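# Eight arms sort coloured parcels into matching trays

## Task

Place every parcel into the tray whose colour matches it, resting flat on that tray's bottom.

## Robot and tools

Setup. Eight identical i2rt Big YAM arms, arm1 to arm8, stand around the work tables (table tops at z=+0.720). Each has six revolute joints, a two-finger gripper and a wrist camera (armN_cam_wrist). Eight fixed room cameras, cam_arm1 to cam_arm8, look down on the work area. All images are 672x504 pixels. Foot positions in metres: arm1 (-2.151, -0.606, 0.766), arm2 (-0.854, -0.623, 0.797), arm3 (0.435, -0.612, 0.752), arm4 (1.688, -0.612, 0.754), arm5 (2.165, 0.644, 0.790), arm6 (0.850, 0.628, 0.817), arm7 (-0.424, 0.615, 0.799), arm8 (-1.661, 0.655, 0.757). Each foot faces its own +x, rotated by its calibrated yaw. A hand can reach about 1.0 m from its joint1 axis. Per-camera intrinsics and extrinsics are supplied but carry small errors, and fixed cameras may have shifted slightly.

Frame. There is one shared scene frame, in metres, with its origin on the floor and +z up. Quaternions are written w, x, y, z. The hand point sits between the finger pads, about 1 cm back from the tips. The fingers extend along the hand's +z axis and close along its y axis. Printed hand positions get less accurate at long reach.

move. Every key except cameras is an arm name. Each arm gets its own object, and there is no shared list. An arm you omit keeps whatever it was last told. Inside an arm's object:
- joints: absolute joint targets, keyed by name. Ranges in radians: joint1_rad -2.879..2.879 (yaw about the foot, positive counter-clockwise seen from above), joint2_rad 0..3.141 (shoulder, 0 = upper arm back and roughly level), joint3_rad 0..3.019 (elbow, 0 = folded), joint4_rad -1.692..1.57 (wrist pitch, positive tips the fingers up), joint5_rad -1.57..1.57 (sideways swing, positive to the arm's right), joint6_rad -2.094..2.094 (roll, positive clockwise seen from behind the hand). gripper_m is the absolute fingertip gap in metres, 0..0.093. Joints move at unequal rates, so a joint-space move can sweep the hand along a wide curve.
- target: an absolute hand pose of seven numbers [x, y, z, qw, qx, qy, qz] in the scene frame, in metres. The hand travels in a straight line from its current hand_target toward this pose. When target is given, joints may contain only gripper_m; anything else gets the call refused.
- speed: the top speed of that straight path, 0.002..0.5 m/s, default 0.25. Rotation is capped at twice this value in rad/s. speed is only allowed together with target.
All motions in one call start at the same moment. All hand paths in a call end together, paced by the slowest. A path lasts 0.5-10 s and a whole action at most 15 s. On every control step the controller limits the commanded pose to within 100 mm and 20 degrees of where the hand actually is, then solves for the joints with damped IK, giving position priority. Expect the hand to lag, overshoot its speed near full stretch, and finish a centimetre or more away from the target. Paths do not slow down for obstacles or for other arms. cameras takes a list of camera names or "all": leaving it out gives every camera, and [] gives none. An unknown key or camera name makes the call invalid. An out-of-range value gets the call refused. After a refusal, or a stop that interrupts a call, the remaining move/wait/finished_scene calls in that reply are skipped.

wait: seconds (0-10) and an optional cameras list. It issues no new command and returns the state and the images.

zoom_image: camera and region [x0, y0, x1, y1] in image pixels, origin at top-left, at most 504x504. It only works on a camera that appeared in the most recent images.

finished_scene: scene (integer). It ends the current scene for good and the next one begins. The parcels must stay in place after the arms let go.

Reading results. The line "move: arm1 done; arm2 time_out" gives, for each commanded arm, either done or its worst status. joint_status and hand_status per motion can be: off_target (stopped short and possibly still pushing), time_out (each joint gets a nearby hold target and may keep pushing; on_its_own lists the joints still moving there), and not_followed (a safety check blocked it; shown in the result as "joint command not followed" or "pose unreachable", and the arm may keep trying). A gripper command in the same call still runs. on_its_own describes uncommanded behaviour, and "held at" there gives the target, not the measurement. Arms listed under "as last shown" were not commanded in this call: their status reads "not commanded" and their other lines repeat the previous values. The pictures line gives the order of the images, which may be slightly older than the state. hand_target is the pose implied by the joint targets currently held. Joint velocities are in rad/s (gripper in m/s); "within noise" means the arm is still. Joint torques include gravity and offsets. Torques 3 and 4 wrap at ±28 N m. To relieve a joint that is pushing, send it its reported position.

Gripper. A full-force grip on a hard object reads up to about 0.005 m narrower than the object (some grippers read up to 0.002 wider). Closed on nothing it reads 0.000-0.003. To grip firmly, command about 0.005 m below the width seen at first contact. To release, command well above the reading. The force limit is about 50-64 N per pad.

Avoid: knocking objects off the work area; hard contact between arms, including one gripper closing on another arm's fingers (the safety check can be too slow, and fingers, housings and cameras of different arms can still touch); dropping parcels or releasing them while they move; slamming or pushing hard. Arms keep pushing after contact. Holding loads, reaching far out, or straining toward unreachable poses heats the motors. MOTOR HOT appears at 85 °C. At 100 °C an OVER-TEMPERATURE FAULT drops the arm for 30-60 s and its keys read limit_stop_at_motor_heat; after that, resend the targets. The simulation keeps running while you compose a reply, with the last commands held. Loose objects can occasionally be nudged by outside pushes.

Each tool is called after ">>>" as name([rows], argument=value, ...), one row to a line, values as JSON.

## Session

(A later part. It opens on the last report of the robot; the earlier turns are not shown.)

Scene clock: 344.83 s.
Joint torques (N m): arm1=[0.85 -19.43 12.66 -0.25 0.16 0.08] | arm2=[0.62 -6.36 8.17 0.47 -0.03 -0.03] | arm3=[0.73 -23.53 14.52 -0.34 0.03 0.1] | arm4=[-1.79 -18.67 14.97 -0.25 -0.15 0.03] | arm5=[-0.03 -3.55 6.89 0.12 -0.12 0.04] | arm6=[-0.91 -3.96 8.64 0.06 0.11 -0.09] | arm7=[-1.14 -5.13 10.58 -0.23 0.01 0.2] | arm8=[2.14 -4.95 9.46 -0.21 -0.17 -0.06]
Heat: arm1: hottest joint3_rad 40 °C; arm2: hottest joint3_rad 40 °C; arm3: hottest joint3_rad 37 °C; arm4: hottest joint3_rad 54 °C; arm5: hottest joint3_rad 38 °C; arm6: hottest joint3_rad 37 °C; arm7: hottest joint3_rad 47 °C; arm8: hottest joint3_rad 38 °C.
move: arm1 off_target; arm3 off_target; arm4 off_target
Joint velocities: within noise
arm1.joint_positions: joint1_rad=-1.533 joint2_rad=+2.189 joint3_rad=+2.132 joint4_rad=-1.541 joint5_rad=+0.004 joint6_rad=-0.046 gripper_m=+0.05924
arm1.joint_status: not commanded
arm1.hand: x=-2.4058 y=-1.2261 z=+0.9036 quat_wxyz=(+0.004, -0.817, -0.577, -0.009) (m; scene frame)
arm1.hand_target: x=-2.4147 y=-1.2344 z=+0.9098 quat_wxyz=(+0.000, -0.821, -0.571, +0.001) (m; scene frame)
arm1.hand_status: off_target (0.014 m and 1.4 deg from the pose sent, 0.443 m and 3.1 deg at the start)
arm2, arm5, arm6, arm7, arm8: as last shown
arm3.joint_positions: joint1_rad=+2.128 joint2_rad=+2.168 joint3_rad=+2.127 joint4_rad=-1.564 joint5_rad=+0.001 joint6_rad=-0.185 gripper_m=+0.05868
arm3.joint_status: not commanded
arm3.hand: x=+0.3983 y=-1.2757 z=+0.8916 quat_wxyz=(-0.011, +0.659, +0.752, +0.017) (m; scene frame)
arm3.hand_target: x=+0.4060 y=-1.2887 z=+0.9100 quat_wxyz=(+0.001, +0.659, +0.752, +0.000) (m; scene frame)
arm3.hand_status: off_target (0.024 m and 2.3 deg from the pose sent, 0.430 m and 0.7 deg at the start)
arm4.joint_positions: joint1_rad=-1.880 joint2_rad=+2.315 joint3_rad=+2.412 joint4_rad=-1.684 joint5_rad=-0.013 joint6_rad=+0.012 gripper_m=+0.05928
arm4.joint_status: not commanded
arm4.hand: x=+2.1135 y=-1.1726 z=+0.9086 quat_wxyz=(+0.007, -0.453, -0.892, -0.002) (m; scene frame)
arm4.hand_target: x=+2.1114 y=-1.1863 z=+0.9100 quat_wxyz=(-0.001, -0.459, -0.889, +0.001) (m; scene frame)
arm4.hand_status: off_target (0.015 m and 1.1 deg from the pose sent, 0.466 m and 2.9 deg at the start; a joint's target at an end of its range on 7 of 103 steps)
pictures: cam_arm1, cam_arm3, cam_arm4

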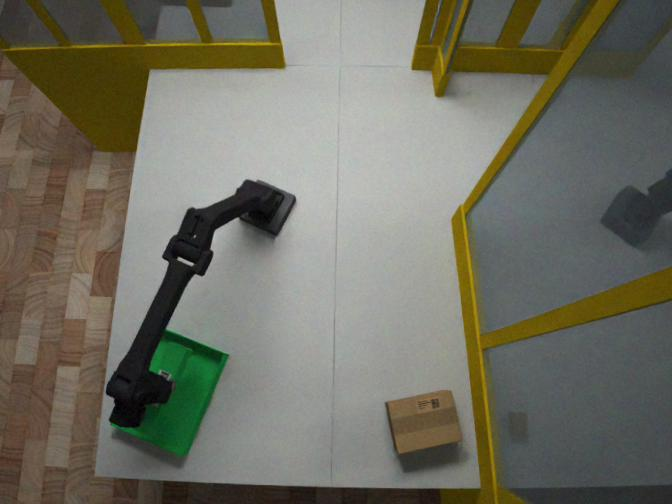

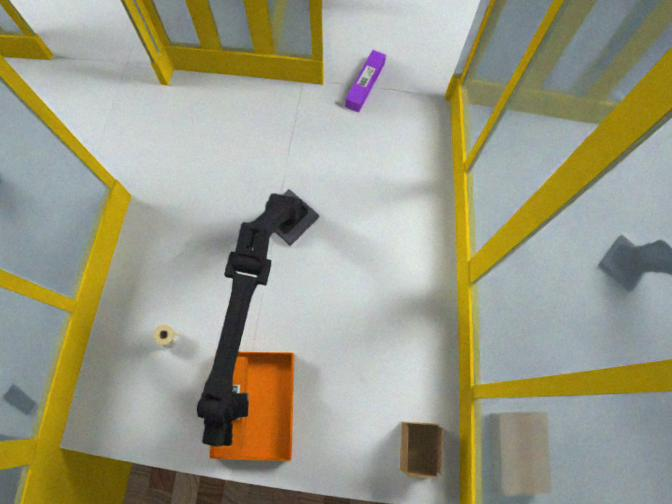

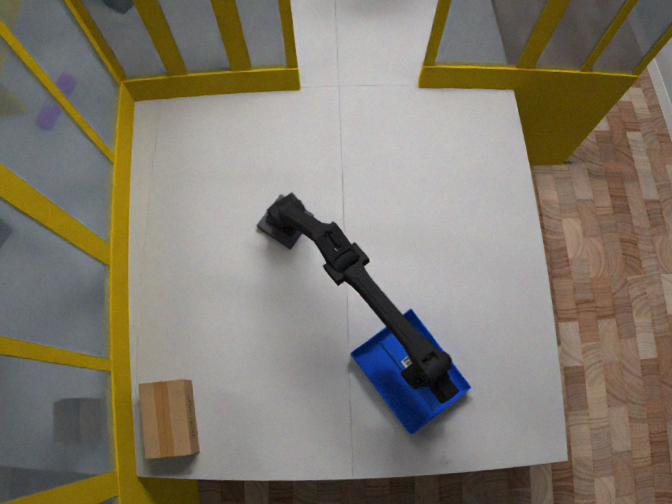

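>>> move(arm1={"target":[-2.42,-1.238,0.83,0,0.821,0.571,0],"speed":0.2}, arm3={"target":[0.414,-1.296,0.83,0,0.659,0.752,0],"speed":0.2}, arm4={"target":[2.112,-1.191,0.83,0,0.4586,0.8886,0],"speed":0.2}, cameras=["cam_arm1","cam_arm3","cam_arm4"])

>>> zoom_image(camera="cam_arm1", region=[90, 310, 250, 480])

>>> zoom_image(camera="cam_arm3", region=[170, 310, 330, 480])

>>> zoom_image(camera="cam_arm4", region=[330, 290, 490, 450])

Scene clock: 380.87 s.
Joint torques (N m): arm1=[0.21 -20.89 8.62 0.81 0.18 0.03] | arm2=[0.62 -6.36 8.17 0.47 -0.03 -0.03] | arm3=[0.62 -25.93 9.88 0.54 0.01 0.11] | arm4=[-1.85 -19.49 10.43 0.75 -0.15 0.02] | arm5=[-0.15 -3.84 6.93 0.14 -0.14 0] | arm6=[-0.85 -3.9 8.65 0.08 0.1 -0.09] | arm7=[-1.26 -4.89 10.61 -0.17 0.02 0.21] | arm8=[2.14 -5.13 9.5 -0.24 -0.17 -0.08]
Heat: arm1: hottest joint3_rad 44 °C; arm2: hottest joint3_rad 40 °C; arm3: hottest joint2_rad 38 °C; arm4: hottest joint3_rad 58 °C; arm5: hottest joint3_rad 38 °C; arm6: hottest joint3_rad 37 °C; arm7: hottest joint3_rad 47 °C; arm8: hottest joint3_rad 37 °C.
move: arm1 off_target; arm3 off_target; arm4 off_target
Joint velocities: within noise
arm1.joint_positions: joint1_rad=-1.533 joint2_rad=+2.249 joint3_rad=+2.057 joint4_rad=-1.392 joint5_rad=+0.004 joint6_rad=-0.045 gripper_m=+0.05924
arm1.joint_status: not commanded
arm1.hand: x=-2.4103 y=-1.2385 z=+0.8356 quat_wxyz=(+0.000, -0.817, -0.577, -0.003) (m; scene frame)
arm1.hand_target: x=-2.4198 y=-1.2379 z=+0.8302 quat_wxyz=(+0.000, -0.821, -0.571, +0.000) (m; scene frame)
arm1.hand_status: off_target (0.011 m and 0.9 deg from the pose sent, 0.076 m and 1.4 deg at the start)
arm2.joint_positions: joint1_rad=-2.050 joint2_rad=+1.006 joint3_rad=+1.123 joint4_rad=-1.647 joint5_rad=+0.002 joint6_rad=+0.433 gripper_m=+0.09292
arm2.joint_status: not commanded
arm2.hand: x=-0.6120 y=-0.5128 z=+1.0832 quat_wxyz=(-0.019, -0.001, -1.000, -0.008) (m; scene frame)
arm2.hand_target: x=-0.6149 y=-0.5125 z=+1.0833 quat_wxyz=(-0.018, +0.000, -1.000, -0.009) (m; scene frame)
arm2.hand_status: not commanded
arm3.joint_positions: joint1_rad=+2.139 joint2_rad=+2.230 joint3_rad=+2.049 joint4_rad=-1.415 joint5_rad=+0.001 joint6_rad=-0.176 gripper_m=+0.05867
arm3.joint_status: not commanded
arm3.hand: x=+0.4056 y=-1.2885 z=+0.8212 quat_wxyz=(-0.008, +0.658, +0.753, +0.014) (m; scene frame)
arm3.hand_target: x=+0.4139 y=-1.2957 z=+0.8301 quat_wxyz=(+0.000, +0.659, +0.752, +0.000) (m; scene frame)
arm3.hand_status: off_target (0.014 m and 1.8 deg from the pose sent, 0.067 m and 2.3 deg at the start)
arm4.joint_positions: joint1_rad=-1.881 joint2_rad=+2.332 joint3_rad=+2.276 joint4_rad=-1.507 joint5_rad=-0.013 joint6_rad=+0.012 gripper_m=+0.05928
arm4.joint_status: not commanded
arm4.hand: x=+2.1186 y=-1.1825 z=+0.8445 quat_wxyz=(-0.003, -0.453, -0.891, +0.003) (m; scene frame)
arm4.hand_target: x=+2.1117 y=-1.1906 z=+0.8301 quat_wxyz=(+0.000, -0.459, -0.889, +0.000) (m; scene frame)
arm4.hand_status: off_target (0.018 m and 0.8 deg from the pose sent, 0.081 m and 1.1 deg at the start)
arm5.joint_positions: joint1_rad=+1.547 joint2_rad=+1.009 joint3_rad=+1.119 joint4_rad=-1.644 joint5_rad=+0.000 joint6_rad=+0.062 gripper_m=+0.09288
arm5.joint_status: not commanded
arm5.hand: x=+2.0884 y=+0.3870 z=+1.0717 quat_wxyz=(+0.010, +0.818, +0.574, -0.011) (m; scene frame)
arm5.hand_target: x=+2.0909 y=+0.3889 z=+1.0745 quat_wxyz=(+0.011, +0.819, +0.574, -0.013) (m; scene frame)
arm5.hand_status: not commanded
arm6.joint_positions: joint1_rad=-1.271 joint2_rad=+1.012 joint3_rad=+1.117 joint4_rad=-1.646 joint5_rad=-0.002 joint6_rad=-0.008 gripper_m=+0.09289
arm6.joint_status: not commanded
arm6.hand: x=+0.7671 y=+0.3757 z=+1.0991 quat_wxyz=(-0.009, -0.808, -0.589, +0.012) (m; scene frame)
arm6.hand_target: x=+0.7666 y=+0.3783 z=+1.1031 quat_wxyz=(-0.012, -0.809, -0.588, +0.017) (m; scene frame)
arm6.hand_status: not commanded
arm7: as last shown
arm8.joint_positions: joint1_rad=+0.416 joint2_rad=+1.012 joint3_rad=+1.126 joint4_rad=-1.646 joint5_rad=+0.003 joint6_rad=+0.167 gripper_m=+0.09293
arm8.joint_status: not commanded
arm8.hand: x=-1.7126 y=+0.3930 z=+1.0430 quat_wxyz=(-0.013, -0.821, -0.570, +0.015) (m; scene frame)
arm8.hand_target: x=-1.7102 y=+0.3965 z=+1.0439 quat_wxyz=(-0.015, -0.819, -0.574, +0.015) (m; scene frame)
arm8.hand_status: not commanded
pictures: cam_arm1, cam_arm3, cam_arm4

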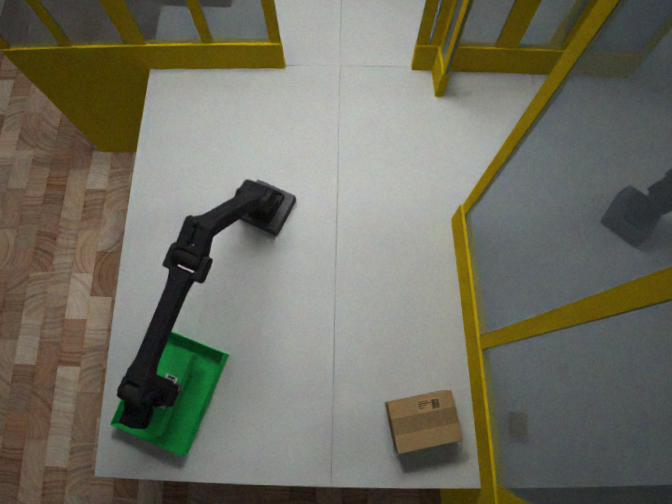

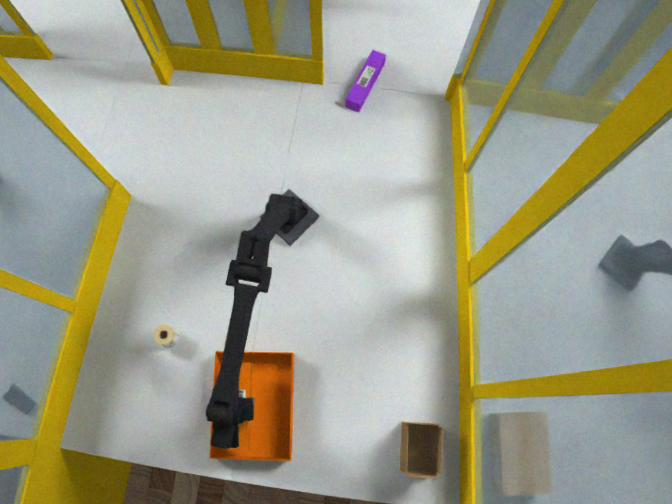

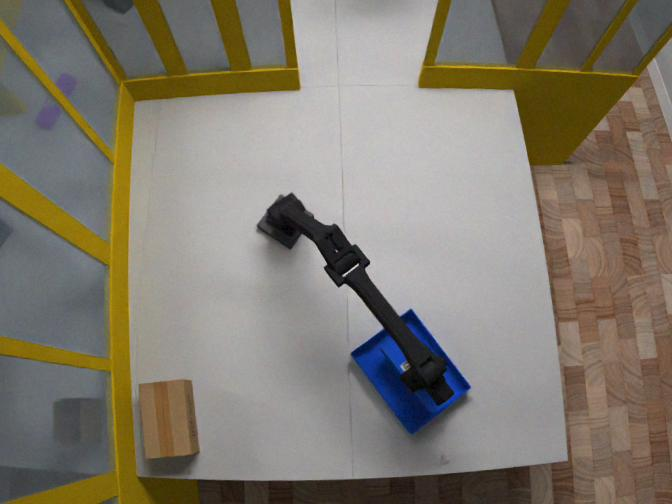

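Scaled by 2.965.

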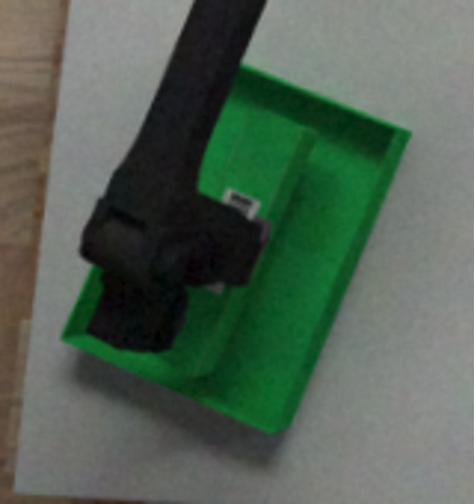

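Scaled by 2.965.

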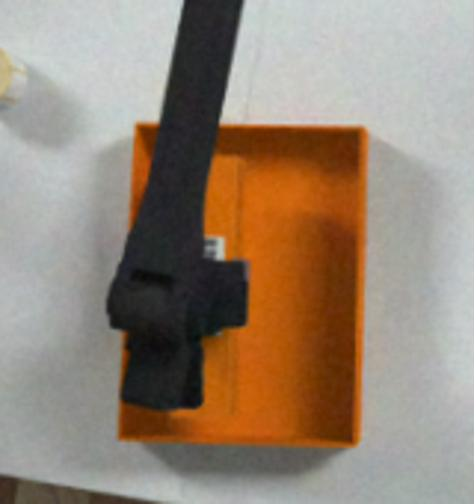

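Scaled by 3.150.

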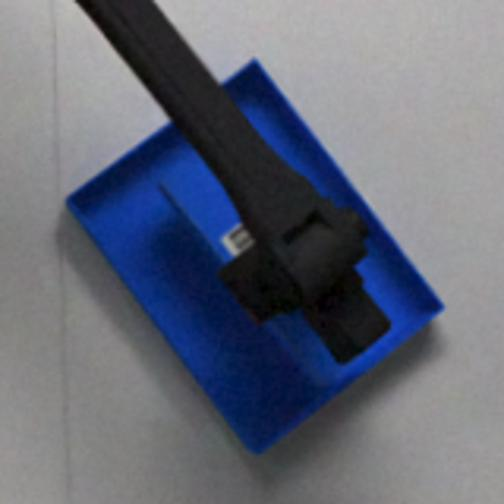

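>>> move(arm1={"target":[-2.42,-1.238,0.785,0,0.821,0.571,0],"speed":0.15}, arm3={"target":[0.452,-1.298,0.82,0,0.659,0.752,0],"speed":0.15}, arm4={"target":[2.083,-1.189,0.82,0,0.4586,0.8886,0],"speed":0.15}, cameras=[])

>>> move(arm1={"target":[-2.42,-1.236,0.76,0,0.821,0.571,0],"speed":0.15}, arm3={"target":[0.452,-1.296,0.785,0,0.659,0.752,0],"speed":0.15}, arm4={"target":[2.083,-1.189,0.785,0,0.4586,0.8886,0],"speed":0.15}, cameras=["cam_arm1","cam_arm3","cam_arm4"])

>>> zoom_image(camera="cam_arm3", region=[170, 310, 330, 480])

>>> zoom_image(camera="cam_arm4", region=[330, 290, 490, 450])

Scene clock: 404.80 s.
Joint torques (N m): arm1=[0.5 -19.72 7.98 0.76 0.17 0.01] | arm2=[0.62 -6.36 8.17 0.47 -0.03 -0.03] | arm3=[-0.21 -24.18 9.5 0.59 0.02 0.12] | arm4=[-0.62 -21.54 9.74 0.66 -0.13 -0.03] | arm5=[-0.26 -3.96 7.1 0.16 -0.17 0.02] | arm6=[-0.85 -3.96 8.65 0.06 0.1 -0.09] | arm7=[-1.14 -4.95 10.59 -0.21 0.01 0.2] | arm8=[2.55 -5.13 9.46 -0.24 -0.16 -0.09]
Heat: arm1: hottest joint3_rad 42 °C; arm2: hottest joint3_rad 40 °C; arm3: hottest joint2_rad 38 °C; arm4: hottest joint3_rad 54 °C; arm5: hottest joint3_rad 38 °C; arm6: hottest joint3_rad 37 °C; arm7: hottest joint3_rad 47 °C; arm8: hottest joint3_rad 37 °C.
move: arm1 off_target; arm3 done; arm4 done
Joint velocities: within noise
arm1.joint_positions: joint1_rad=-1.533 joint2_rad=+2.273 joint3_rad=+2.003 joint4_rad=-1.298 joint5_rad=+0.004 joint6_rad=-0.045 gripper_m=+0.05924
arm1.joint_status: not commanded
arm1.hand: x=-2.4115 y=-1.2420 z=+0.7997 quat_wxyz=(-0.004, -0.817, -0.577, +0.004) (m; scene frame)
arm1.hand_target: x=-2.4197 y=-1.2378 z=+0.7852 quat_wxyz=(+0.000, -0.821, -0.571, +0.000) (m; scene frame)
arm1.hand_status: off_target (0.017 m and 1.1 deg from the pose sent, 0.051 m and 0.9 deg at the start)
arm2, arm5, arm6, arm7, arm8: as last shown
arm3.joint_positions: joint1_rad=+2.205 joint2_rad=+2.230 joint3_rad=+2.049 joint4_rad=-1.398 joint5_rad=+0.002 joint6_rad=-0.121 gripper_m=+0.05867
arm3.joint_status: not commanded
arm3.hand: x=+0.4501 y=-1.2932 z=+0.8213 quat_wxyz=(-0.003, +0.654, +0.756, +0.007) (m; scene frame)
arm3.hand_target: x=+0.4520 y=-1.2979 z=+0.8200 quat_wxyz=(+0.000, +0.659, +0.752, +0.000) (m; scene frame)
arm3.hand_status: done (0.005 m and 1.1 deg from the pose sent, 0.047 m and 1.8 deg at the start)
arm4.joint_positions: joint1_rad=-1.920 joint2_rad=+2.304 joint3_rad=+2.142 joint4_rad=-1.429 joint5_rad=-0.014 joint6_rad=-0.014 gripper_m=+0.05928
arm4.joint_status: not commanded
arm4.hand: x=+2.0857 y=-1.1843 z=+0.8133 quat_wxyz=(+0.009, -0.459, -0.888, -0.004) (m; scene frame)
arm4.hand_target: x=+2.0830 y=-1.1890 z=+0.8201 quat_wxyz=(+0.000, -0.459, -0.889, +0.000) (m; scene frame)
arm4.hand_status: done (0.009 m and 1.1 deg from the pose sent, 0.044 m and 0.8 deg at the start)
pictures: none
No camera images: "cameras" was empty.

Scene clock: 405.90 s.
Joint torques (N m): arm1=[0.21 -20.19 7.73 0.77 0.17 0.02] | arm2=[0.62 -6.36 8.17 0.47 -0.03 -0.03] | arm3=[-0.26 -24.59 9.24 0.64 0.02 0.12] | arm4=[-1.14 -19.84 9.5 0.69 -0.12 -0.02] | arm5=[-0.32 -4.07 6.9 0.21 -0.16 0.04] | arm6=[-0.91 -3.96 8.64 0.06 0.1 -0.09] | arm7=[-0.91 -4.78 10.58 -0.17 0.02 0.22] | arm8=[2.2 -5.13 9.4 -0.23 -0.15 -0.07]
Heat: arm1: hottest joint3_rad 42 °C; arm2: hottest joint3_rad 40 °C; arm3: hottest joint2_rad 38 °C; arm4: hottest joint3_rad 54 °C; arm5: hottest joint3_rad 38 °C; arm6: hottest joint3_rad 37 °C; arm7: hottest joint3_rad 47 °C; arm8: hottest joint3_rad 37 °C.
move: arm1 off_target; arm3 done; arm4 done
Joint velocities: within noise
arm1.joint_positions: joint1_rad=-1.535 joint2_rad=+2.289 joint3_rad=+1.970 joint4_rad=-1.244 joint5_rad=+0.004 joint6_rad=-0.045 gripper_m=+0.05924
arm1.joint_status: not commanded
arm1.hand: x=-2.4121 y=-1.2412 z=+0.7768 quat_wxyz=(-0.005, -0.817, -0.576, +0.006) (m; scene frame)
arm1.hand_target: x=-2.4198 y=-1.2356 z=+0.7603 quat_wxyz=(+0.000, -0.821, -0.571, +0.000) (m; scene frame)
arm1.hand_status: off_target (0.019 m and 1.2 deg from the pose sent, 0.041 m and 1.1 deg at the start)
arm2, arm5, arm6, arm7, arm8: as last shown
arm3.joint_positions: joint1_rad=+2.205 joint2_rad=+2.249 joint3_rad=+1.990 joint4_rad=-1.320 joint5_rad=+0.002 joint6_rad=-0.121 gripper_m=+0.05867
arm3.joint_status: not commanded
arm3.hand: x=+0.4502 y=-1.2914 z=+0.7867 quat_wxyz=(-0.003, +0.654, +0.756, +0.006) (m; scene frame)
arm3.hand_target: x=+0.4520 y=-1.2959 z=+0.7850 quat_wxyz=(+0.000, +0.659, +0.752, +0.000) (m; scene frame)
arm3.hand_status: done (0.005 m and 1.1 deg from the pose sent, 0.037 m and 1.1 deg at the start)
arm4.joint_positions: joint1_rad=-1.920 joint2_rad=+2.304 joint3_rad=+2.091 joint4_rad=-1.354 joint5_rad=-0.014 joint6_rad=-0.014 gripper_m=+0.05928
arm4.joint_status: not commanded
arm4.hand: x=+2.0869 y=-1.1865 z=+0.7944 quat_wxyz=(-0.002, -0.459, -0.888, +0.002) (m; scene frame)
arm4.hand_target: x=+2.0830 y=-1.1890 z=+0.7851 quat_wxyz=(+0.000, -0.459, -0.889, +0.000) (m; scene frame)
arm4.hand_status: done (0.010 m and 0.3 deg from the pose sent, 0.029 m and 1.1 deg at the start)
pictures: cam_arm1, cam_arm3, cam_arm4

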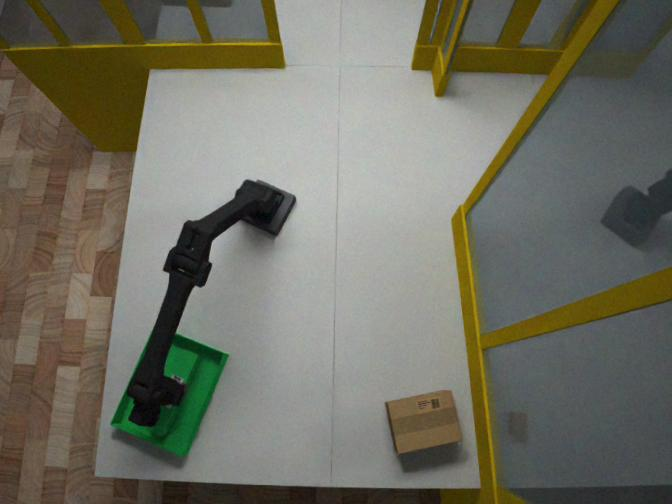

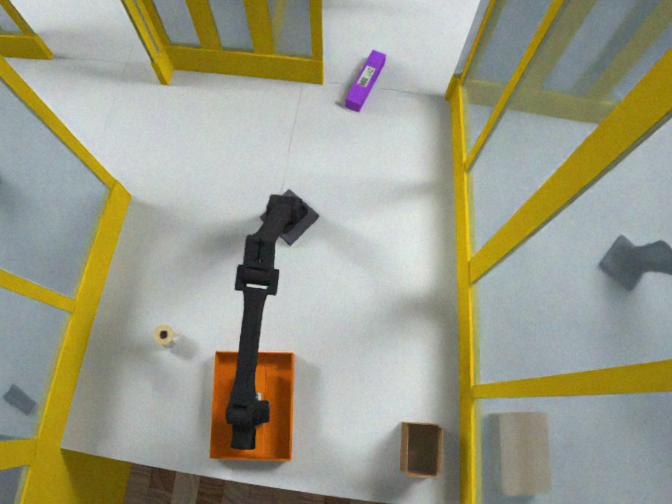

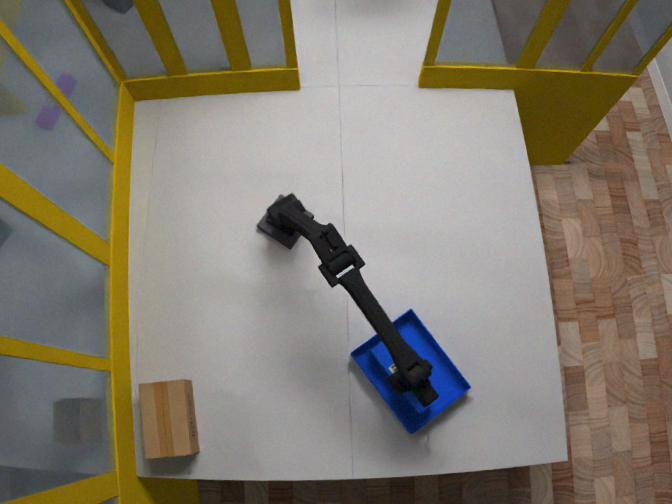

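Scaled by 2.965.

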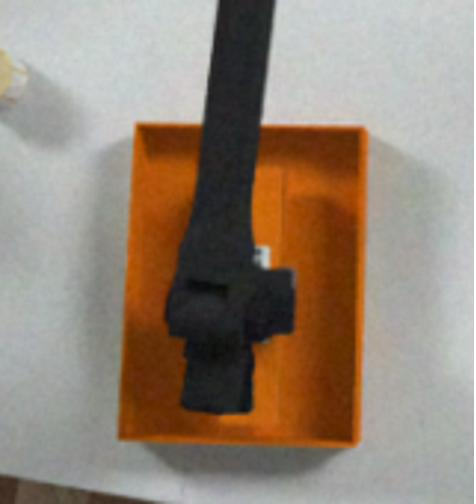

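Scaled by 3.150.

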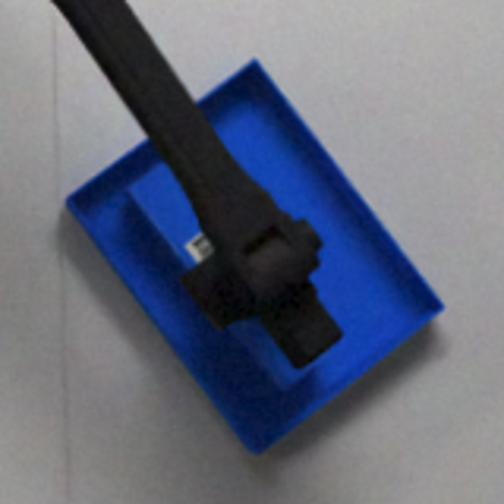

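>>> move(arm1={"target":[-2.42,-1.236,0.747,0,0.821,0.571,0],"speed":0.1}, arm3={"target":[0.452,-1.295,0.757,0,0.659,0.752,0],"speed":0.1}, arm4={"target":[2.083,-1.189,0.752,0,0.4586,0.8886,0],"speed":0.1}, cameras=[])

>>> wait(seconds=0.3, cameras=[])

Scene clock: 414.13 s.
Joint torques (N m): arm1=[0.62 -19.31 7.31 1.03 0.16 0] | arm2=[0.56 -6.36 8.17 0.49 -0.03 -0.03] | arm3=[-0.15 -24.29 9.07 0.65 0.01 0.12] | arm4=[-1.03 -18.2 9.43 0.9 -0.12 -0.02] | arm5=[0.09 -4.13 6.84 0.16 -0.14 0.03] | arm6=[-0.85 -3.9 8.64 0.09 0.11 -0.09] | arm7=[-1.2 -5.01 10.52 -0.2 0.01 0.2] | arm8=[2.08 -5.54 9.47 -0.21 -0.15 -0.07]
Heat: arm1: hottest joint3_rad 41 °C; arm2: hottest joint3_rad 40 °C; arm3: hottest joint2_rad 38 °C; arm4: hottest joint3_rad 53 °C; arm5: hottest joint3_rad 38 °C; arm6: hottest joint3_rad 37 °C; arm7: hottest joint3_rad 47 °C; arm8: hottest joint3_rad 37 °C.
move: arm1 off_target; arm3 done; arm4 off_target
Joint velocities: within noise
arm1.joint_positions: joint1_rad=-1.535 joint2_rad=+2.292 joint3_rad=+1.962 joint4_rad=-1.226 joint5_rad=+0.004 joint6_rad=-0.045 gripper_m=+0.05924
arm1.joint_status: not commanded
arm1.hand: x=-2.4126 y=-1.2425 z=+0.7718 quat_wxyz=(-0.007, -0.817, -0.576, +0.009) (m; scene frame)
arm1.hand_target: x=-2.4196 y=-1.2352 z=+0.7475 quat_wxyz=(+0.000, -0.821, -0.571, +0.000) (m; scene frame)
arm1.hand_status: off_target (0.027 m and 1.5 deg from the pose sent, 0.031 m and 1.2 deg at the start)
arm2, arm5, arm6, arm7, arm8: as last shown
arm3.joint_positions: joint1_rad=+2.205 joint2_rad=+2.271 joint3_rad=+1.954 joint4_rad=-1.261 joint5_rad=+0.002 joint6_rad=-0.121 gripper_m=+0.05867
arm3.joint_status: not commanded
arm3.hand: x=+0.4504 y=-1.2908 z=+0.7595 quat_wxyz=(-0.003, +0.654, +0.756, +0.006) (m; scene frame)
arm3.hand_target: x=+0.4520 y=-1.2949 z=+0.7571 quat_wxyz=(+0.000, +0.659, +0.752, +0.000) (m; scene frame)
arm3.hand_status: done (0.005 m and 1.0 deg from the pose sent, 0.030 m and 1.1 deg at the start)
arm4.joint_positions: joint1_rad=-1.920 joint2_rad=+2.308 joint3_rad=+2.051 joint4_rad=-1.290 joint5_rad=-0.014 joint6_rad=-0.014 gripper_m=+0.05928
arm4.joint_status: not commanded
arm4.hand: x=+2.0876 y=-1.1881 z=+0.7767 quat_wxyz=(-0.010, -0.459, -0.888, +0.006) (m; scene frame)
arm4.hand_target: x=+2.0826 y=-1.1883 z=+0.7523 quat_wxyz=(+0.000, -0.459, -0.889, +0.000) (m; scene frame)
arm4.hand_status: off_target (0.025 m and 1.4 deg from the pose sent, 0.043 m and 0.3 deg at the start)
pictures: none
No camera images: "cameras" was empty.

Scene clock: 414.43 s.
Joint torques (N m): arm1=[0.44 -19.37 7.31 0.98 0.16 -0.01] | arm2=[0.62 -6.36 8.17 0.49 -0.03 -0.03] | arm3=[-0.15 -24.29 9.09 0.62 0.02 0.12] | arm4=[-1.03 -18.2 9.43 0.9 -0.12 -0.02] | arm5=[-0.62 -3.66 6.9 -0.01 -0.17 0.06] | arm6=[-0.91 -4.01 8.64 0.09 0.11 -0.09] | arm7=[-1.08 -5.07 10.54 -0.17 0.01 0.21] | arm8=[2.14 -5.13 9.46 -0.21 -0.16 -0.06]
Heat: arm1: hottest joint3_rad 41 °C; arm2: hottest joint3_rad 40 °C; arm3: hottest joint2_rad 38 °C; arm4: hottest joint3_rad 52 °C; arm5: hottest joint3_rad 38 °C; arm6: hottest joint3_rad 37 °C; arm7: hottest joint3_rad 47 °C; arm8: hottest joint3_rad 37 °C.
Joint velocities: within noise
arm1.joint_positions: joint1_rad=-1.535 joint2_rad=+2.292 joint3_rad=+1.962 joint4_rad=-1.226 joint5_rad=+0.004 joint6_rad=-0.045 gripper_m=+0.05924
arm1.joint_status: not commanded
arm1.hand: x=-2.4126 y=-1.2425 z=+0.7718 quat_wxyz=(-0.007, -0.817, -0.576, +0.009) (m; scene frame)
arm1.hand_target: x=-2.4196 y=-1.2352 z=+0.7475 quat_wxyz=(+0.000, -0.821, -0.571, +0.000) (m; scene frame)
arm1.hand_status: off_target (0.027 m and 1.5 deg from the pose sent, 0.031 m and 1.2 deg at the start)
arm2.joint_positions: joint1_rad=-2.050 joint2_rad=+1.006 joint3_rad=+1.123 joint4_rad=-1.647 joint5_rad=+0.002 joint6_rad=+0.433 gripper_m=+0.09292
arm2.joint_status: not commanded
arm2.hand: x=-0.6120 y=-0.5128 z=+1.0832 quat_wxyz=(-0.019, -0.001, -1.000, -0.008) (m; scene frame)
arm2.hand_target: x=-0.6149 y=-0.5125 z=+1.0833 quat_wxyz=(-0.018, +0.000, -1.000, -0.009) (m; scene frame)
arm2.hand_status: not commanded
arm3.joint_positions: joint1_rad=+2.205 joint2_rad=+2.271 joint3_rad=+1.954 joint4_rad=-1.261 joint5_rad=+0.002 joint6_rad=-0.121 gripper_m=+0.05867
arm3.joint_status: not commanded
arm3.hand: x=+0.4504 y=-1.2908 z=+0.7595 quat_wxyz=(-0.003, +0.654, +0.756, +0.006) (m; scene frame)
arm3.hand_target: x=+0.4520 y=-1.2949 z=+0.7571 quat_wxyz=(+0.000, +0.659, +0.752, +0.000) (m; scene frame)
arm3.hand_status: done (0.005 m and 1.0 deg from the pose sent, 0.030 m and 1.1 deg at the start)
arm4.joint_positions: joint1_rad=-1.920 joint2_rad=+2.308 joint3_rad=+2.051 joint4_rad=-1.290 joint5_rad=-0.014 joint6_rad=-0.014 gripper_m=+0.05928
arm4.joint_status: not commanded
arm4.hand: x=+2.0876 y=-1.1881 z=+0.7767 quat_wxyz=(-0.010, -0.459, -0.888, +0.006) (m; scene frame)
arm4.hand_target: x=+2.0826 y=-1.1883 z=+0.7523 quat_wxyz=(+0.000, -0.459, -0.889, +0.000) (m; scene frame)
arm4.hand_status: off_target (0.025 m and 1.4 deg from the pose sent, 0.043 m and 0.3 deg at the start)
arm5.joint_positions: joint1_rad=+1.547 joint2_rad=+1.009 joint3_rad=+1.119 joint4_rad=-1.644 joint5_rad=+0.000 joint6_rad=+0.062 gripper_m=+0.09288
arm5.joint_status: not commanded
arm5.hand: x=+2.0884 y=+0.3870 z=+1.0717 quat_wxyz=(+0.010, +0.818, +0.574, -0.011) (m; scene frame)
arm5.hand_target: x=+2.0909 y=+0.3889 z=+1.0745 quat_wxyz=(+0.011, +0.819, +0.574, -0.013) (m; scene frame)
arm5.hand_status: not commanded
arm6.joint_positions: joint1_rad=-1.271 joint2_rad=+1.012 joint3_rad=+1.117 joint4_rad=-1.646 joint5_rad=-0.002 joint6_rad=-0.008 gripper_m=+0.09289
arm6.joint_status: not commanded
arm6.hand: x=+0.7671 y=+0.3757 z=+1.0991 quat_wxyz=(-0.009, -0.808, -0.589, +0.012) (m; scene frame)
arm6.hand_target: x=+0.7666 y=+0.3783 z=+1.1031 quat_wxyz=(-0.012, -0.809, -0.588, +0.017) (m; scene frame)
arm6.hand_status: not commanded
arm7.joint_positions: joint1_rad=-1.029 joint2_rad=+1.004 joint3_rad=+1.116 joint4_rad=-1.640 joint5_rad=-0.002 joint6_rad=-0.009 gripper_m=+0.09395
arm7.joint_status: not commanded
arm7.hand: x=-0.4496 y=+0.3495 z=+1.0821 quat_wxyz=(-0.014, -0.737, -0.675, +0.015) (m; scene frame)
arm7.hand_target: x=-0.4521 y=+0.3520 z=+1.0845 quat_wxyz=(-0.013, -0.744, -0.668, +0.014) (m; scene frame)
arm7.hand_status: not commanded
arm8.joint_positions: joint1_rad=+0.416 joint2_rad=+1.012 joint3_rad=+1.126 joint4_rad=-1.646 joint5_rad=+0.003 joint6_rad=+0.167 gripper_m=+0.09293
arm8.joint_status: not commanded
arm8.hand: x=-1.7126 y=+0.3930 z=+1.0430 quat_wxyz=(-0.013, -0.821, -0.570, +0.015) (m; scene frame)
arm8.hand_target: x=-1.7102 y=+0.3965 z=+1.0439 quat_wxyz=(-0.015, -0.819, -0.574, +0.015) (m; scene frame)
arm8.hand_status: not commanded
wait: 0.30 s; at rest by 0.27 s
pictures: none
No camera images: "cameras" was empty.

>>> move(arm1={"target":[-2.42,-1.236,0.737,0,0.821,0.571,0],"speed":0.08}, arm3={"target":[0.452,-1.295,0.745,0,0.659,0.752,0],"speed":0.08}, arm4={"target":[2.083,-1.189,0.736,0,0.4586,0.8886,0],"speed":0.08}, cameras=["cam_arm1","cam_arm4"])

>>> zoom_image(camera="cam_arm1", region=[90, 310, 250, 480])

>>> zoom_image(camera="cam_arm4", region=[330, 290, 490, 450])

Scene clock: 422.00 s.
Joint torques (N m): arm1=[0.67 -18.67 6.87 1.55 0.16 0] | arm2=[0.62 -6.36 8.17 0.49 -0.03 -0.03] | arm3=[-0.15 -23.41 8.32 0.94 0.01 0.12] | arm4=[-1.03 -17.32 8.31 1.7 -0.09 -0.01] | arm5=[-0.62 -3.84 7.06 0.1 -0.15 0.05] | arm6=[-0.91 -3.96 8.64 0.06 0.11 -0.09] | arm7=[-1.2 -5.07 10.58 -0.16 0 0.21] | arm8=[2.08 -5.01 9.48 -0.29 -0.14 -0.06]
Heat: arm1: hottest joint3_rad 40 °C; arm2: hottest joint3_rad 40 °C; arm3: hottest joint2_rad 38 °C; arm4: hottest joint3_rad 51 °C; arm5: hottest joint3_rad 38 °C; arm6: hottest joint3_rad 37 °C; arm7: hottest joint3_rad 48 °C; arm8: hottest joint3_rad 37 °C.
move: arm1 off_target; arm3 off_target; arm4 off_target
Joint velocities: within noise
arm1.joint_positions: joint1_rad=-1.535 joint2_rad=+2.292 joint3_rad=+1.958 joint4_rad=-1.219 joint5_rad=+0.004 joint6_rad=-0.045 gripper_m=+0.05924
arm1.joint_status: not commanded
arm1.hand: x=-2.4126 y=-1.2426 z=+0.7703 quat_wxyz=(-0.008, -0.817, -0.576, +0.010) (m; scene frame)
arm1.hand_target: x=-2.4193 y=-1.2347 z=+0.7379 quat_wxyz=(+0.000, -0.821, -0.571, +0.000) (m; scene frame)
arm1.hand_status: off_target (0.035 m and 1.6 deg from the pose sent, 0.036 m and 1.5 deg at the start)
arm2, arm5, arm6, arm7, arm8: as last shown
arm3.joint_positions: joint1_rad=+2.205 joint2_rad=+2.271 joint3_rad=+1.951 joint4_rad=-1.247 joint5_rad=+0.002 joint6_rad=-0.120 gripper_m=+0.05867
arm3.joint_status: not commanded
arm3.hand: x=+0.4504 y=-1.2929 z=+0.7582 quat_wxyz=(+0.001, +0.655, +0.756, +0.002) (m; scene frame)
arm3.hand_target: x=+0.4520 y=-1.2947 z=+0.7452 quat_wxyz=(+0.000, +0.659, +0.752, +0.000) (m; scene frame)
arm3.hand_status: off_target (0.013 m and 0.7 deg from the pose sent, 0.015 m and 1.0 deg at the start)
arm4.joint_positions: joint1_rad=-1.920 joint2_rad=+2.308 joint3_rad=+2.045 joint4_rad=-1.278 joint5_rad=-0.015 joint6_rad=-0.015 gripper_m=+0.05928
arm4.joint_status: not commanded
arm4.hand: x=+2.0883 y=-1.1888 z=+0.7745 quat_wxyz=(-0.014, -0.458, -0.889, +0.007) (m; scene frame)
arm4.hand_target: x=+2.0819 y=-1.1874 z=+0.7369 quat_wxyz=(+0.000, -0.459, -0.889, +0.000) (m; scene frame)
arm4.hand_status: off_target (0.039 m and 1.8 deg from the pose sent, 0.041 m and 1.4 deg at the start)
pictures: cam_arm1, cam_arm4

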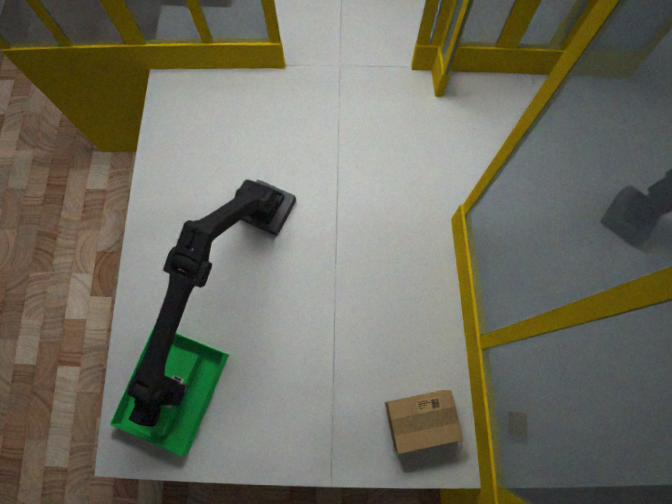

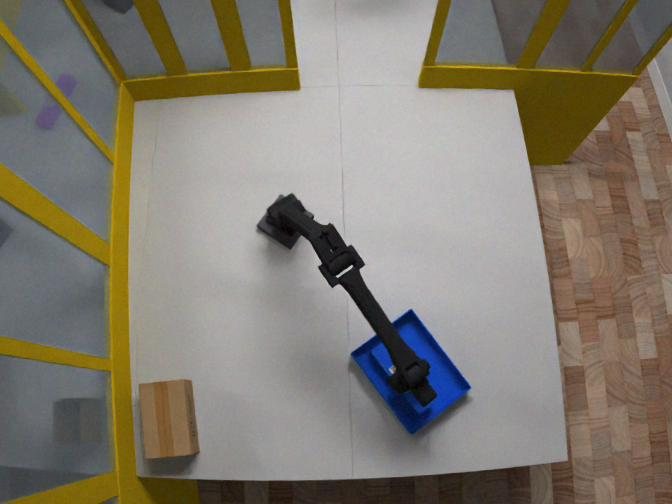

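Scaled by 2.965.

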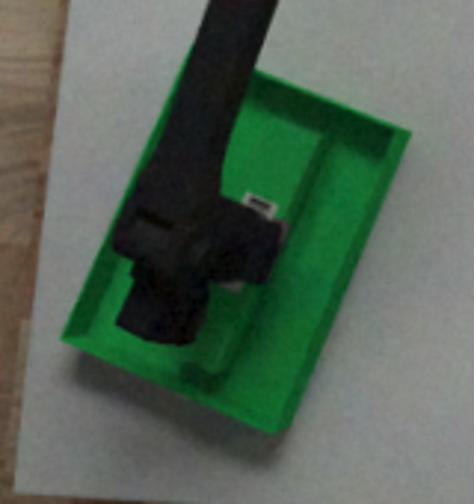

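Scaled by 3.150.

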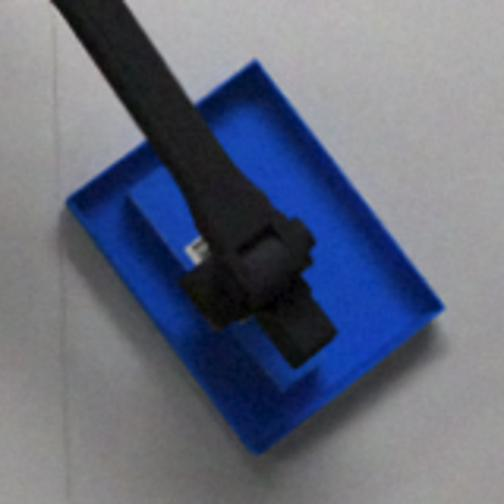

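>>> move(arm1={"joints":{"gripper_m":0.093}}, arm3={"joints":{"gripper_m":0.093}}, arm4={"joints":{"gripper_m":0.093}}, cameras=[])

>>> move(arm1={"target":[-2.415,-1.236,0.92,0,0.821,0.571,0],"speed":0.3}, arm3={"target":[0.45,-1.29,0.92,0,0.659,0.752,0],"speed":0.3}, arm4={"target":[2.086,-1.186,0.92,0,0.4586,0.8886,0],"speed":0.3}, cameras=[])

>>> move(arm1={"joints":{"joint2_rad":1.0,"joint3_rad":1.12,"joint4_rad":-1.65,"joint5_rad":0}}, arm3={"joints":{"joint2_rad":1.0,"joint3_rad":1.12,"joint4_rad":-1.65,"joint5_rad":0}}, arm4={"joints":{"joint2_rad":1.0,"joint3_rad":1.12,"joint4_rad":-1.65,"joint5_rad":0}}, cameras=[])

>>> move(arm3={"joints":{"joint1_rad":-1.283,"joint6_rad":0}}, cameras=["cam_arm1","cam_arm3","cam_arm4"])

>>> move(arm3={"target":[0.64,0.005,0.885,0,-0.588,0.809,0],"speed":0.45}, cameras=["arm3_cam_wrist"])

Scene clock: 437.33 s.
Joint torques (N m): arm1=[0.67 -19.78 7.35 0.88 0.17 0.02] | arm2=[0.62 -6.36 8.17 0.49 -0.03 -0.03] | arm3=[-0.26 -23.65 8.73 0.62 0.01 0.11] | arm4=[-0.97 -18.49 9.35 0.8 -0.09 -0.01] | arm5=[-0.03 -4.31 6.94 0.03 -0.15 0.01] | arm6=[-0.79 -3.9 8.65 0.08 0.11 -0.09] | arm7=[-1.2 -5.07 10.58 -0.2 0.01 0.22] | arm8=[2.08 -5.19 9.46 -0.24 -0.16 -0.06]
Heat: arm1: hottest joint3_rad 39 °C; arm2: hottest joint3_rad 40 °C; arm3: hottest joint2_rad 38 °C; arm4: hottest joint3_rad 48 °C; arm5: hottest joint3_rad 38 °C; arm6: hottest joint3_rad 37 °C; arm7: hottest joint3_rad 48 °C; arm8: hottest joint3_rad 37 °C.
move: arm1 done; arm3 done; arm4 done
Joint velocities: within noise
arm1.joint_positions: joint1_rad=-1.535 joint2_rad=+2.309 joint3_rad=+1.949 joint4_rad=-1.201 joint5_rad=+0.004 joint6_rad=-0.045 gripper_m=+0.09288
arm1.joint_status: all done
arm1.hand: x=-2.4121 y=-1.2415 z=+0.7558 quat_wxyz=(-0.006, -0.817, -0.576, +0.007) (m; scene frame)
arm1.hand_target: x=-2.4193 y=-1.2348 z=+0.7380 quat_wxyz=(+0.000, -0.821, -0.571, +0.000) (m; scene frame)
arm1.hand_status: not commanded
arm2, arm5, arm6, arm7, arm8: as last shown
arm3.joint_positions: joint1_rad=+2.205 joint2_rad=+2.274 joint3_rad=+1.946 joint4_rad=-1.238 joint5_rad=+0.002 joint6_rad=-0.120 gripper_m=+0.09296
arm3.joint_status: all done
arm3.hand: x=+0.4505 y=-1.2929 z=+0.7544 quat_wxyz=(+0.001, +0.655, +0.756, +0.002) (m; scene frame)
arm3.hand_target: x=+0.4520 y=-1.2947 z=+0.7453 quat_wxyz=(+0.000, +0.659, +0.752, +0.000) (m; scene frame)
arm3.hand_status: not commanded
arm4.joint_positions: joint1_rad=-1.920 joint2_rad=+2.323 joint3_rad=+2.030 joint4_rad=-1.256 joint5_rad=-0.015 joint6_rad=-0.015 gripper_m=+0.09290
arm4.joint_status: all done
arm4.hand: x=+2.0872 y=-1.1877 z=+0.7590 quat_wxyz=(-0.010, -0.458, -0.889, +0.006) (m; scene frame)
arm4.hand_target: x=+2.0820 y=-1.1874 z=+0.7370 quat_wxyz=(+0.000, -0.459, -0.889, +0.000) (m; scene frame)
arm4.hand_status: not commanded
pictures: none
No camera images: "cameras" was empty.

Scene clock: 439.13 s.
Joint torques (N m): arm1=[1.14 -19.66 12.26 -0.1 0.18 0.08] | arm2=[0.62 -6.36 8.17 0.47 -0.03 -0.03] | arm3=[-0.38 -23.88 14.23 -0.28 0.01 0.1] | arm4=[-0.85 -17.79 14.91 -0.2 -0.08 0.01] | arm5=[-0.21 -4.01 6.99 0.09 -0.13 0.03] | arm6=[-0.91 -3.84 8.64 0.09 0.11 -0.09] | arm7=[-1.14 -5.07 10.59 -0.23 0.01 0.2] | arm8=[2.61 -5.19 9.44 -0.28 -0.16 -0.05]
Heat: arm1: hottest joint3_rad 39 °C; arm2: hottest joint3_rad 40 °C; arm3: hottest joint2_rad 38 °C; arm4: hottest joint3_rad 48 °C; arm5: hottest joint3_rad 38 °C; arm6: hottest joint3_rad 37 °C; arm7: hottest joint3_rad 48 °C; arm8: hottest joint3_rad 37 °C.
move: arm1 off_target; arm3 off_target; arm4 off_target
Joint velocities: within noise
arm1.joint_positions: joint1_rad=-1.535 joint2_rad=+2.193 joint3_rad=+2.172 joint4_rad=-1.570 joint5_rad=+0.004 joint6_rad=-0.045 gripper_m=+0.09289
arm1.joint_status: not commanded
arm1.hand: x=-2.4080 y=-1.2285 z=+0.9160 quat_wxyz=(+0.002, -0.817, -0.576, -0.006) (m; scene frame)
arm1.hand_target: x=-2.4149 y=-1.2356 z=+0.9200 quat_wxyz=(+0.000, -0.821, -0.571, +0.001) (m; scene frame)
arm1.hand_status: off_target (0.011 m and 1.0 deg from the pose sent, 0.164 m and 1.3 deg at the start)
arm2, arm5, arm6, arm7, arm8: as last shown
arm3.joint_positions: joint1_rad=+2.205 joint2_rad=+2.172 joint3_rad=+2.155 joint4_rad=-1.590 joint5_rad=+0.002 joint6_rad=-0.120 gripper_m=+0.09297
arm3.joint_status: not commanded
arm3.hand: x=+0.4492 y=-1.2775 z=+0.9003 quat_wxyz=(-0.012, +0.655, +0.756, +0.017) (m; scene frame)
arm3.hand_target: x=+0.4500 y=-1.2888 z=+0.9200 quat_wxyz=(+0.001, +0.659, +0.752, +0.000) (m; scene frame)
arm3.hand_status: off_target (0.023 m and 2.5 deg from the pose sent, 0.166 m and 0.7 deg at the start; pose on its path clipped on 11 of 54 steps)
arm4.joint_positions: joint1_rad=-1.920 joint2_rad=+2.240 joint3_rad=+2.309 joint4_rad=-1.652 joint5_rad=-0.015 joint6_rad=-0.015 gripper_m=+0.09291
arm4.joint_status: not commanded
arm4.hand: x=+2.0816 y=-1.1752 z=+0.9201 quat_wxyz=(+0.005, -0.459, -0.889, -0.003) (m; scene frame)
arm4.hand_target: x=+2.0855 y=-1.1855 z=+0.9198 quat_wxyz=(-0.001, -0.459, -0.889, +0.000) (m; scene frame)
arm4.hand_status: off_target (0.012 m and 0.7 deg from the pose sent, 0.161 m and 1.3 deg at the start; pose on its path clipped on 7 of 54 steps)
pictures: none
No camera images: "cameras" was empty.

Scene clock: 441.10 s.
Joint torques (N m): arm1=[1.32 -3.66 7.86 0.17 -0.02 0.08] | arm2=[0.62 -6.36 8.17 0.49 -0.03 -0.03] | arm3=[-0.38 -7.88 9.29 -0.02 -0.19 0.11] | arm4=[-0.5 -4.31 9.61 0.4 0.02 0.01] | arm5=[-0.44 -4.07 7.01 0.1 -0.13 0.01] | arm6=[-0.91 -3.9 8.64 0.08 0.11 -0.09] | arm7=[-1.14 -5.01 10.61 -0.2 0.01 0.21] | arm8=[2.32 -5.25 9.51 -0.23 -0.13 -0.06]
Heat: arm1: hottest joint3_rad 39 °C; arm2: hottest joint3_rad 40 °C; arm3: hottest joint2_rad 38 °C; arm4: hottest joint3_rad 48 °C; arm5: hottest joint3_rad 38 °C; arm6: hottest joint3_rad 37 °C; arm7: hottest joint3_rad 48 °C; arm8: hottest joint3_rad 37 °C.
move: arm1 done; arm3 done; arm4 done
Joint velocities: within noise
arm1.joint_positions: joint1_rad=-1.535 joint2_rad=+1.004 joint3_rad=+1.132 joint4_rad=-1.644 joint5_rad=+0.003 joint6_rad=-0.045 gripper_m=+0.09289
arm1.joint_status: all done
arm1.hand: x=-2.2546 y=-0.8511 z=+1.0579 quat_wxyz=(-0.019, -0.817, -0.576, +0.026) (m; scene frame)
arm1.hand_target: x=-2.2535 y=-0.8465 z=+1.0540 quat_wxyz=(-0.016, -0.821, -0.571, +0.019) (m; scene frame)
arm1.hand_status: not commanded
arm2, arm5, arm6, arm7, arm8: as last shown
arm3.joint_positions: joint1_rad=+2.205 joint2_rad=+1.017 joint3_rad=+1.119 joint4_rad=-1.644 joint5_rad=+0.002 joint6_rad=-0.120 gripper_m=+0.09297
arm3.joint_status: all done
arm3.hand: x=+0.4393 y=-0.8808 z=+1.0316 quat_wxyz=(+0.009, +0.655, +0.756, -0.007) (m; scene frame)
arm3.hand_target: x=+0.4399 y=-0.8770 z=+1.0362 quat_wxyz=(+0.014, +0.659, +0.752, -0.011) (m; scene frame)
arm3.hand_status: not commanded
arm4.joint_positions: joint1_rad=-1.920 joint2_rad=+1.008 joint3_rad=+1.128 joint4_rad=-1.652 joint5_rad=-0.002 joint6_rad=-0.015 gripper_m=+0.09291
arm4.joint_status: all done
arm4.hand: x=+1.8420 y=-0.8279 z=+1.0411 quat_wxyz=(-0.015, -0.458, -0.889, +0.015) (m; scene frame)
arm4.hand_target: x=+1.8394 y=-0.8267 z=+1.0400 quat_wxyz=(-0.015, -0.458, -0.888, +0.017) (m; scene frame)
arm4.hand_status: not commanded
pictures: none
No camera images: "cameras" was empty.

Scene clock: 443.73 s.
Joint torques (N m): arm1=[0.85 -3.9 7.84 0.17 -0.05 0.06] | arm2=[0.62 -6.36 8.17 0.49 -0.03 -0.03] | arm3=[-1.67 -7.65 9.31 -0.05 -0.17 0.12] | arm4=[-0.44 -4.31 9.62 0.4 0.02 0.01] | arm5=[-0.15 -3.84 6.91 0.27 -0.15 0.04] | arm6=[-0.85 -3.9 8.64 0.09 0.11 -0.09] | arm7=[-1.14 -4.89 10.54 -0.16 0.01 0.21] | arm8=[2.26 -5.3 9.43 -0.18 -0.18 -0.09]
Heat: arm1: hottest joint3_rad 39 °C; arm2: hottest joint3_rad 40 °C; arm3: hottest joint2_rad 37 °C; arm4: hottest joint3_rad 48 °C; arm5: hottest joint3_rad 38 °C; arm6: hottest joint3_rad 37 °C; arm7: hottest joint3_rad 48 °C; arm8: hottest joint3_rad 37 °C.
move: arm3 done
Joint velocities: within noise
arm1, arm2, arm4, arm5, arm6, arm7, arm8: as last shown
arm3.joint_positions: joint1_rad=-1.269 joint2_rad=+1.017 joint3_rad=+1.119 joint4_rad=-1.644 joint5_rad=+0.002 joint6_rad=-0.015 gripper_m=+0.09303
arm3.joint_status: all done
arm3.hand: x=+0.5157 y=-0.3588 z=+1.0350 quat_wxyz=(-0.016, +0.596, -0.803, -0.008) (m; scene frame)
arm3.hand_target: x=+0.5178 y=-0.3635 z=+1.0396 quat_wxyz=(-0.021, +0.584, -0.811, -0.013) (m; scene frame)
arm3.hand_status: not commanded
pictures: cam_arm1, cam_arm3, cam_arm4

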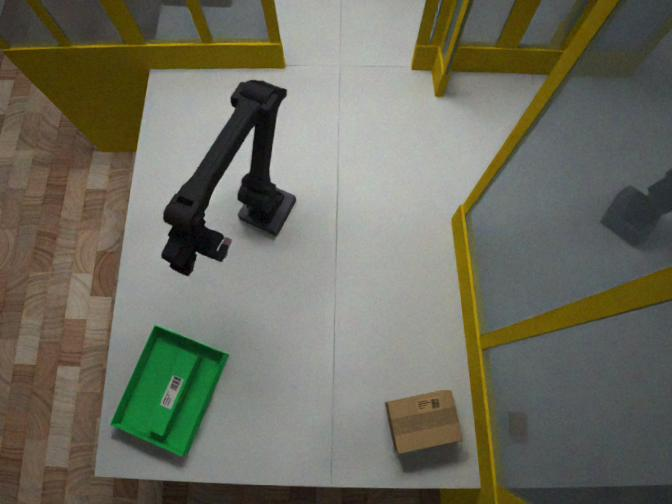

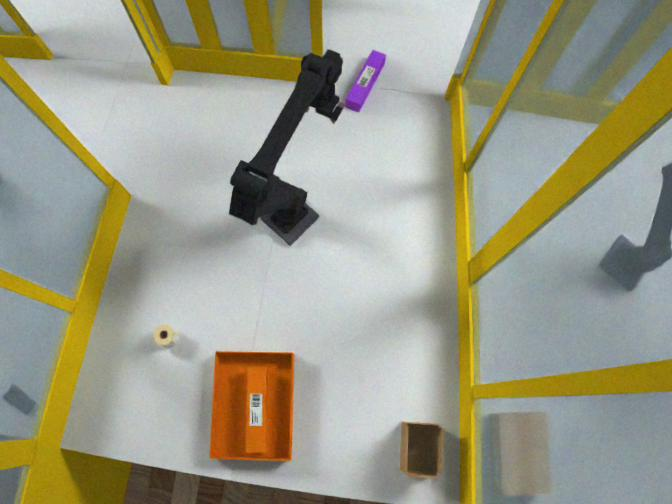

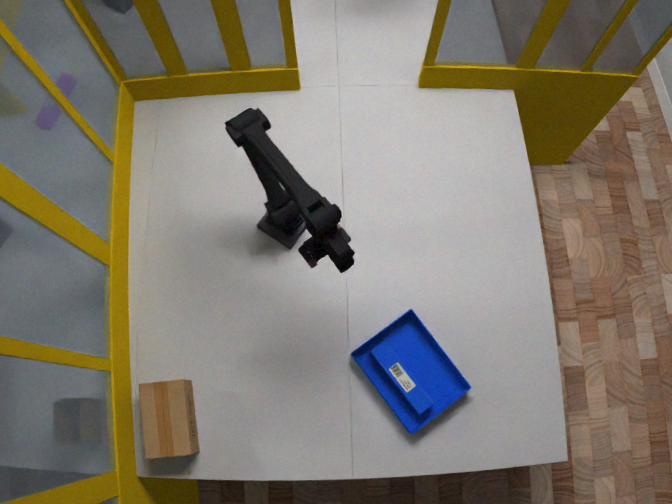

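Scene clock: 445.93 s.
Joint torques (N m): arm1=[0.97 -4.07 7.83 0.21 -0.05 0.07] | arm2=[0.62 -6.42 8.17 0.49 -0.03 -0.03] | arm3=[-1.61 -22.18 14.02 -0.39 -0.26 0.04] | arm4=[-0.44 -4.31 9.61 0.4 0.02 0.01] | arm5=[-0.32 -4.25 6.91 0.25 -0.16 0.03] | arm6=[-0.91 -3.96 8.62 0.1 0.11 -0.09] | arm7=[-1.2 -5.07 10.58 -0.18 0.02 0.21] | arm8=[2.2 -5.25 9.52 -0.25 -0.15 -0.07]
Heat: arm1: hottest joint3_rad 39 °C; arm2: hottest joint3_rad 40 °C; arm3: hottest joint2_rad 37 °C; arm4: hottest joint3_rad 48 °C; arm5: hottest joint3_rad 38 °C; arm6: hottest joint3_rad 37 °C; arm7: hottest joint3_rad 48 °C; arm8: hottest joint3_rad 37 °C.
move: arm3 off_target
Joint velocities: within noise
arm1, arm2, arm4, arm5, arm6, arm7, arm8: as last shown
arm3.joint_positions: joint1_rad=-1.269 joint2_rad=+2.093 joint3_rad=+1.920 joint4_rad=-1.439 joint5_rad=+0.001 joint6_rad=-0.015 gripper_m=+0.09303
arm3.joint_status: not commanded
arm3.hand: x=+0.6285 y=-0.0070 z=+0.8698 quat_wxyz=(+0.012, +0.596, -0.803, +0.012) (m; scene frame)
arm3.hand_target: x=+0.6397 y=+0.0041 z=+0.8851 quat_wxyz=(-0.001, +0.588, -0.809, +0.000) (m; scene frame)
arm3.hand_status: off_target (0.023 m and 2.3 deg from the pose sent, 0.413 m and 2.4 deg at the start; pose on its path clipped on 22 of 66 steps)
pictures: arm3_cam_wrist
camera_calibration:
arm3_cam_wrist: T_world_to_cam=[[0.955743, -0.293883, 0.0136965, -0.615787], [-0.241031, -0.755468, 0.609238, -0.377815], [-0.168697, -0.585577, -0.792869, 0.915581], [0, 0, 0, 1]] pos_world=[0.651926, 0.0697469, 0.964549]

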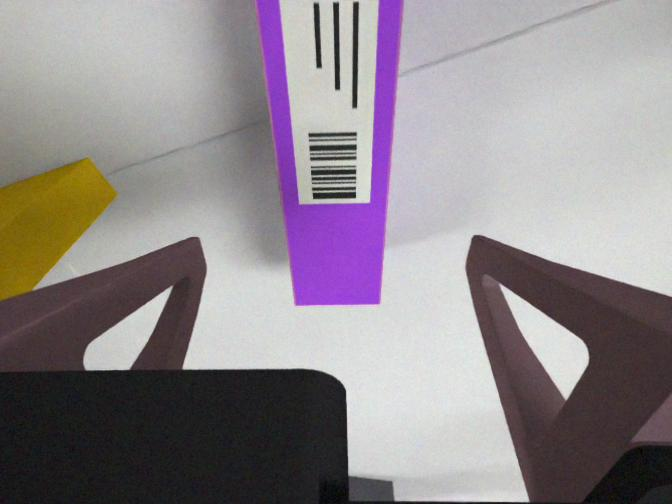

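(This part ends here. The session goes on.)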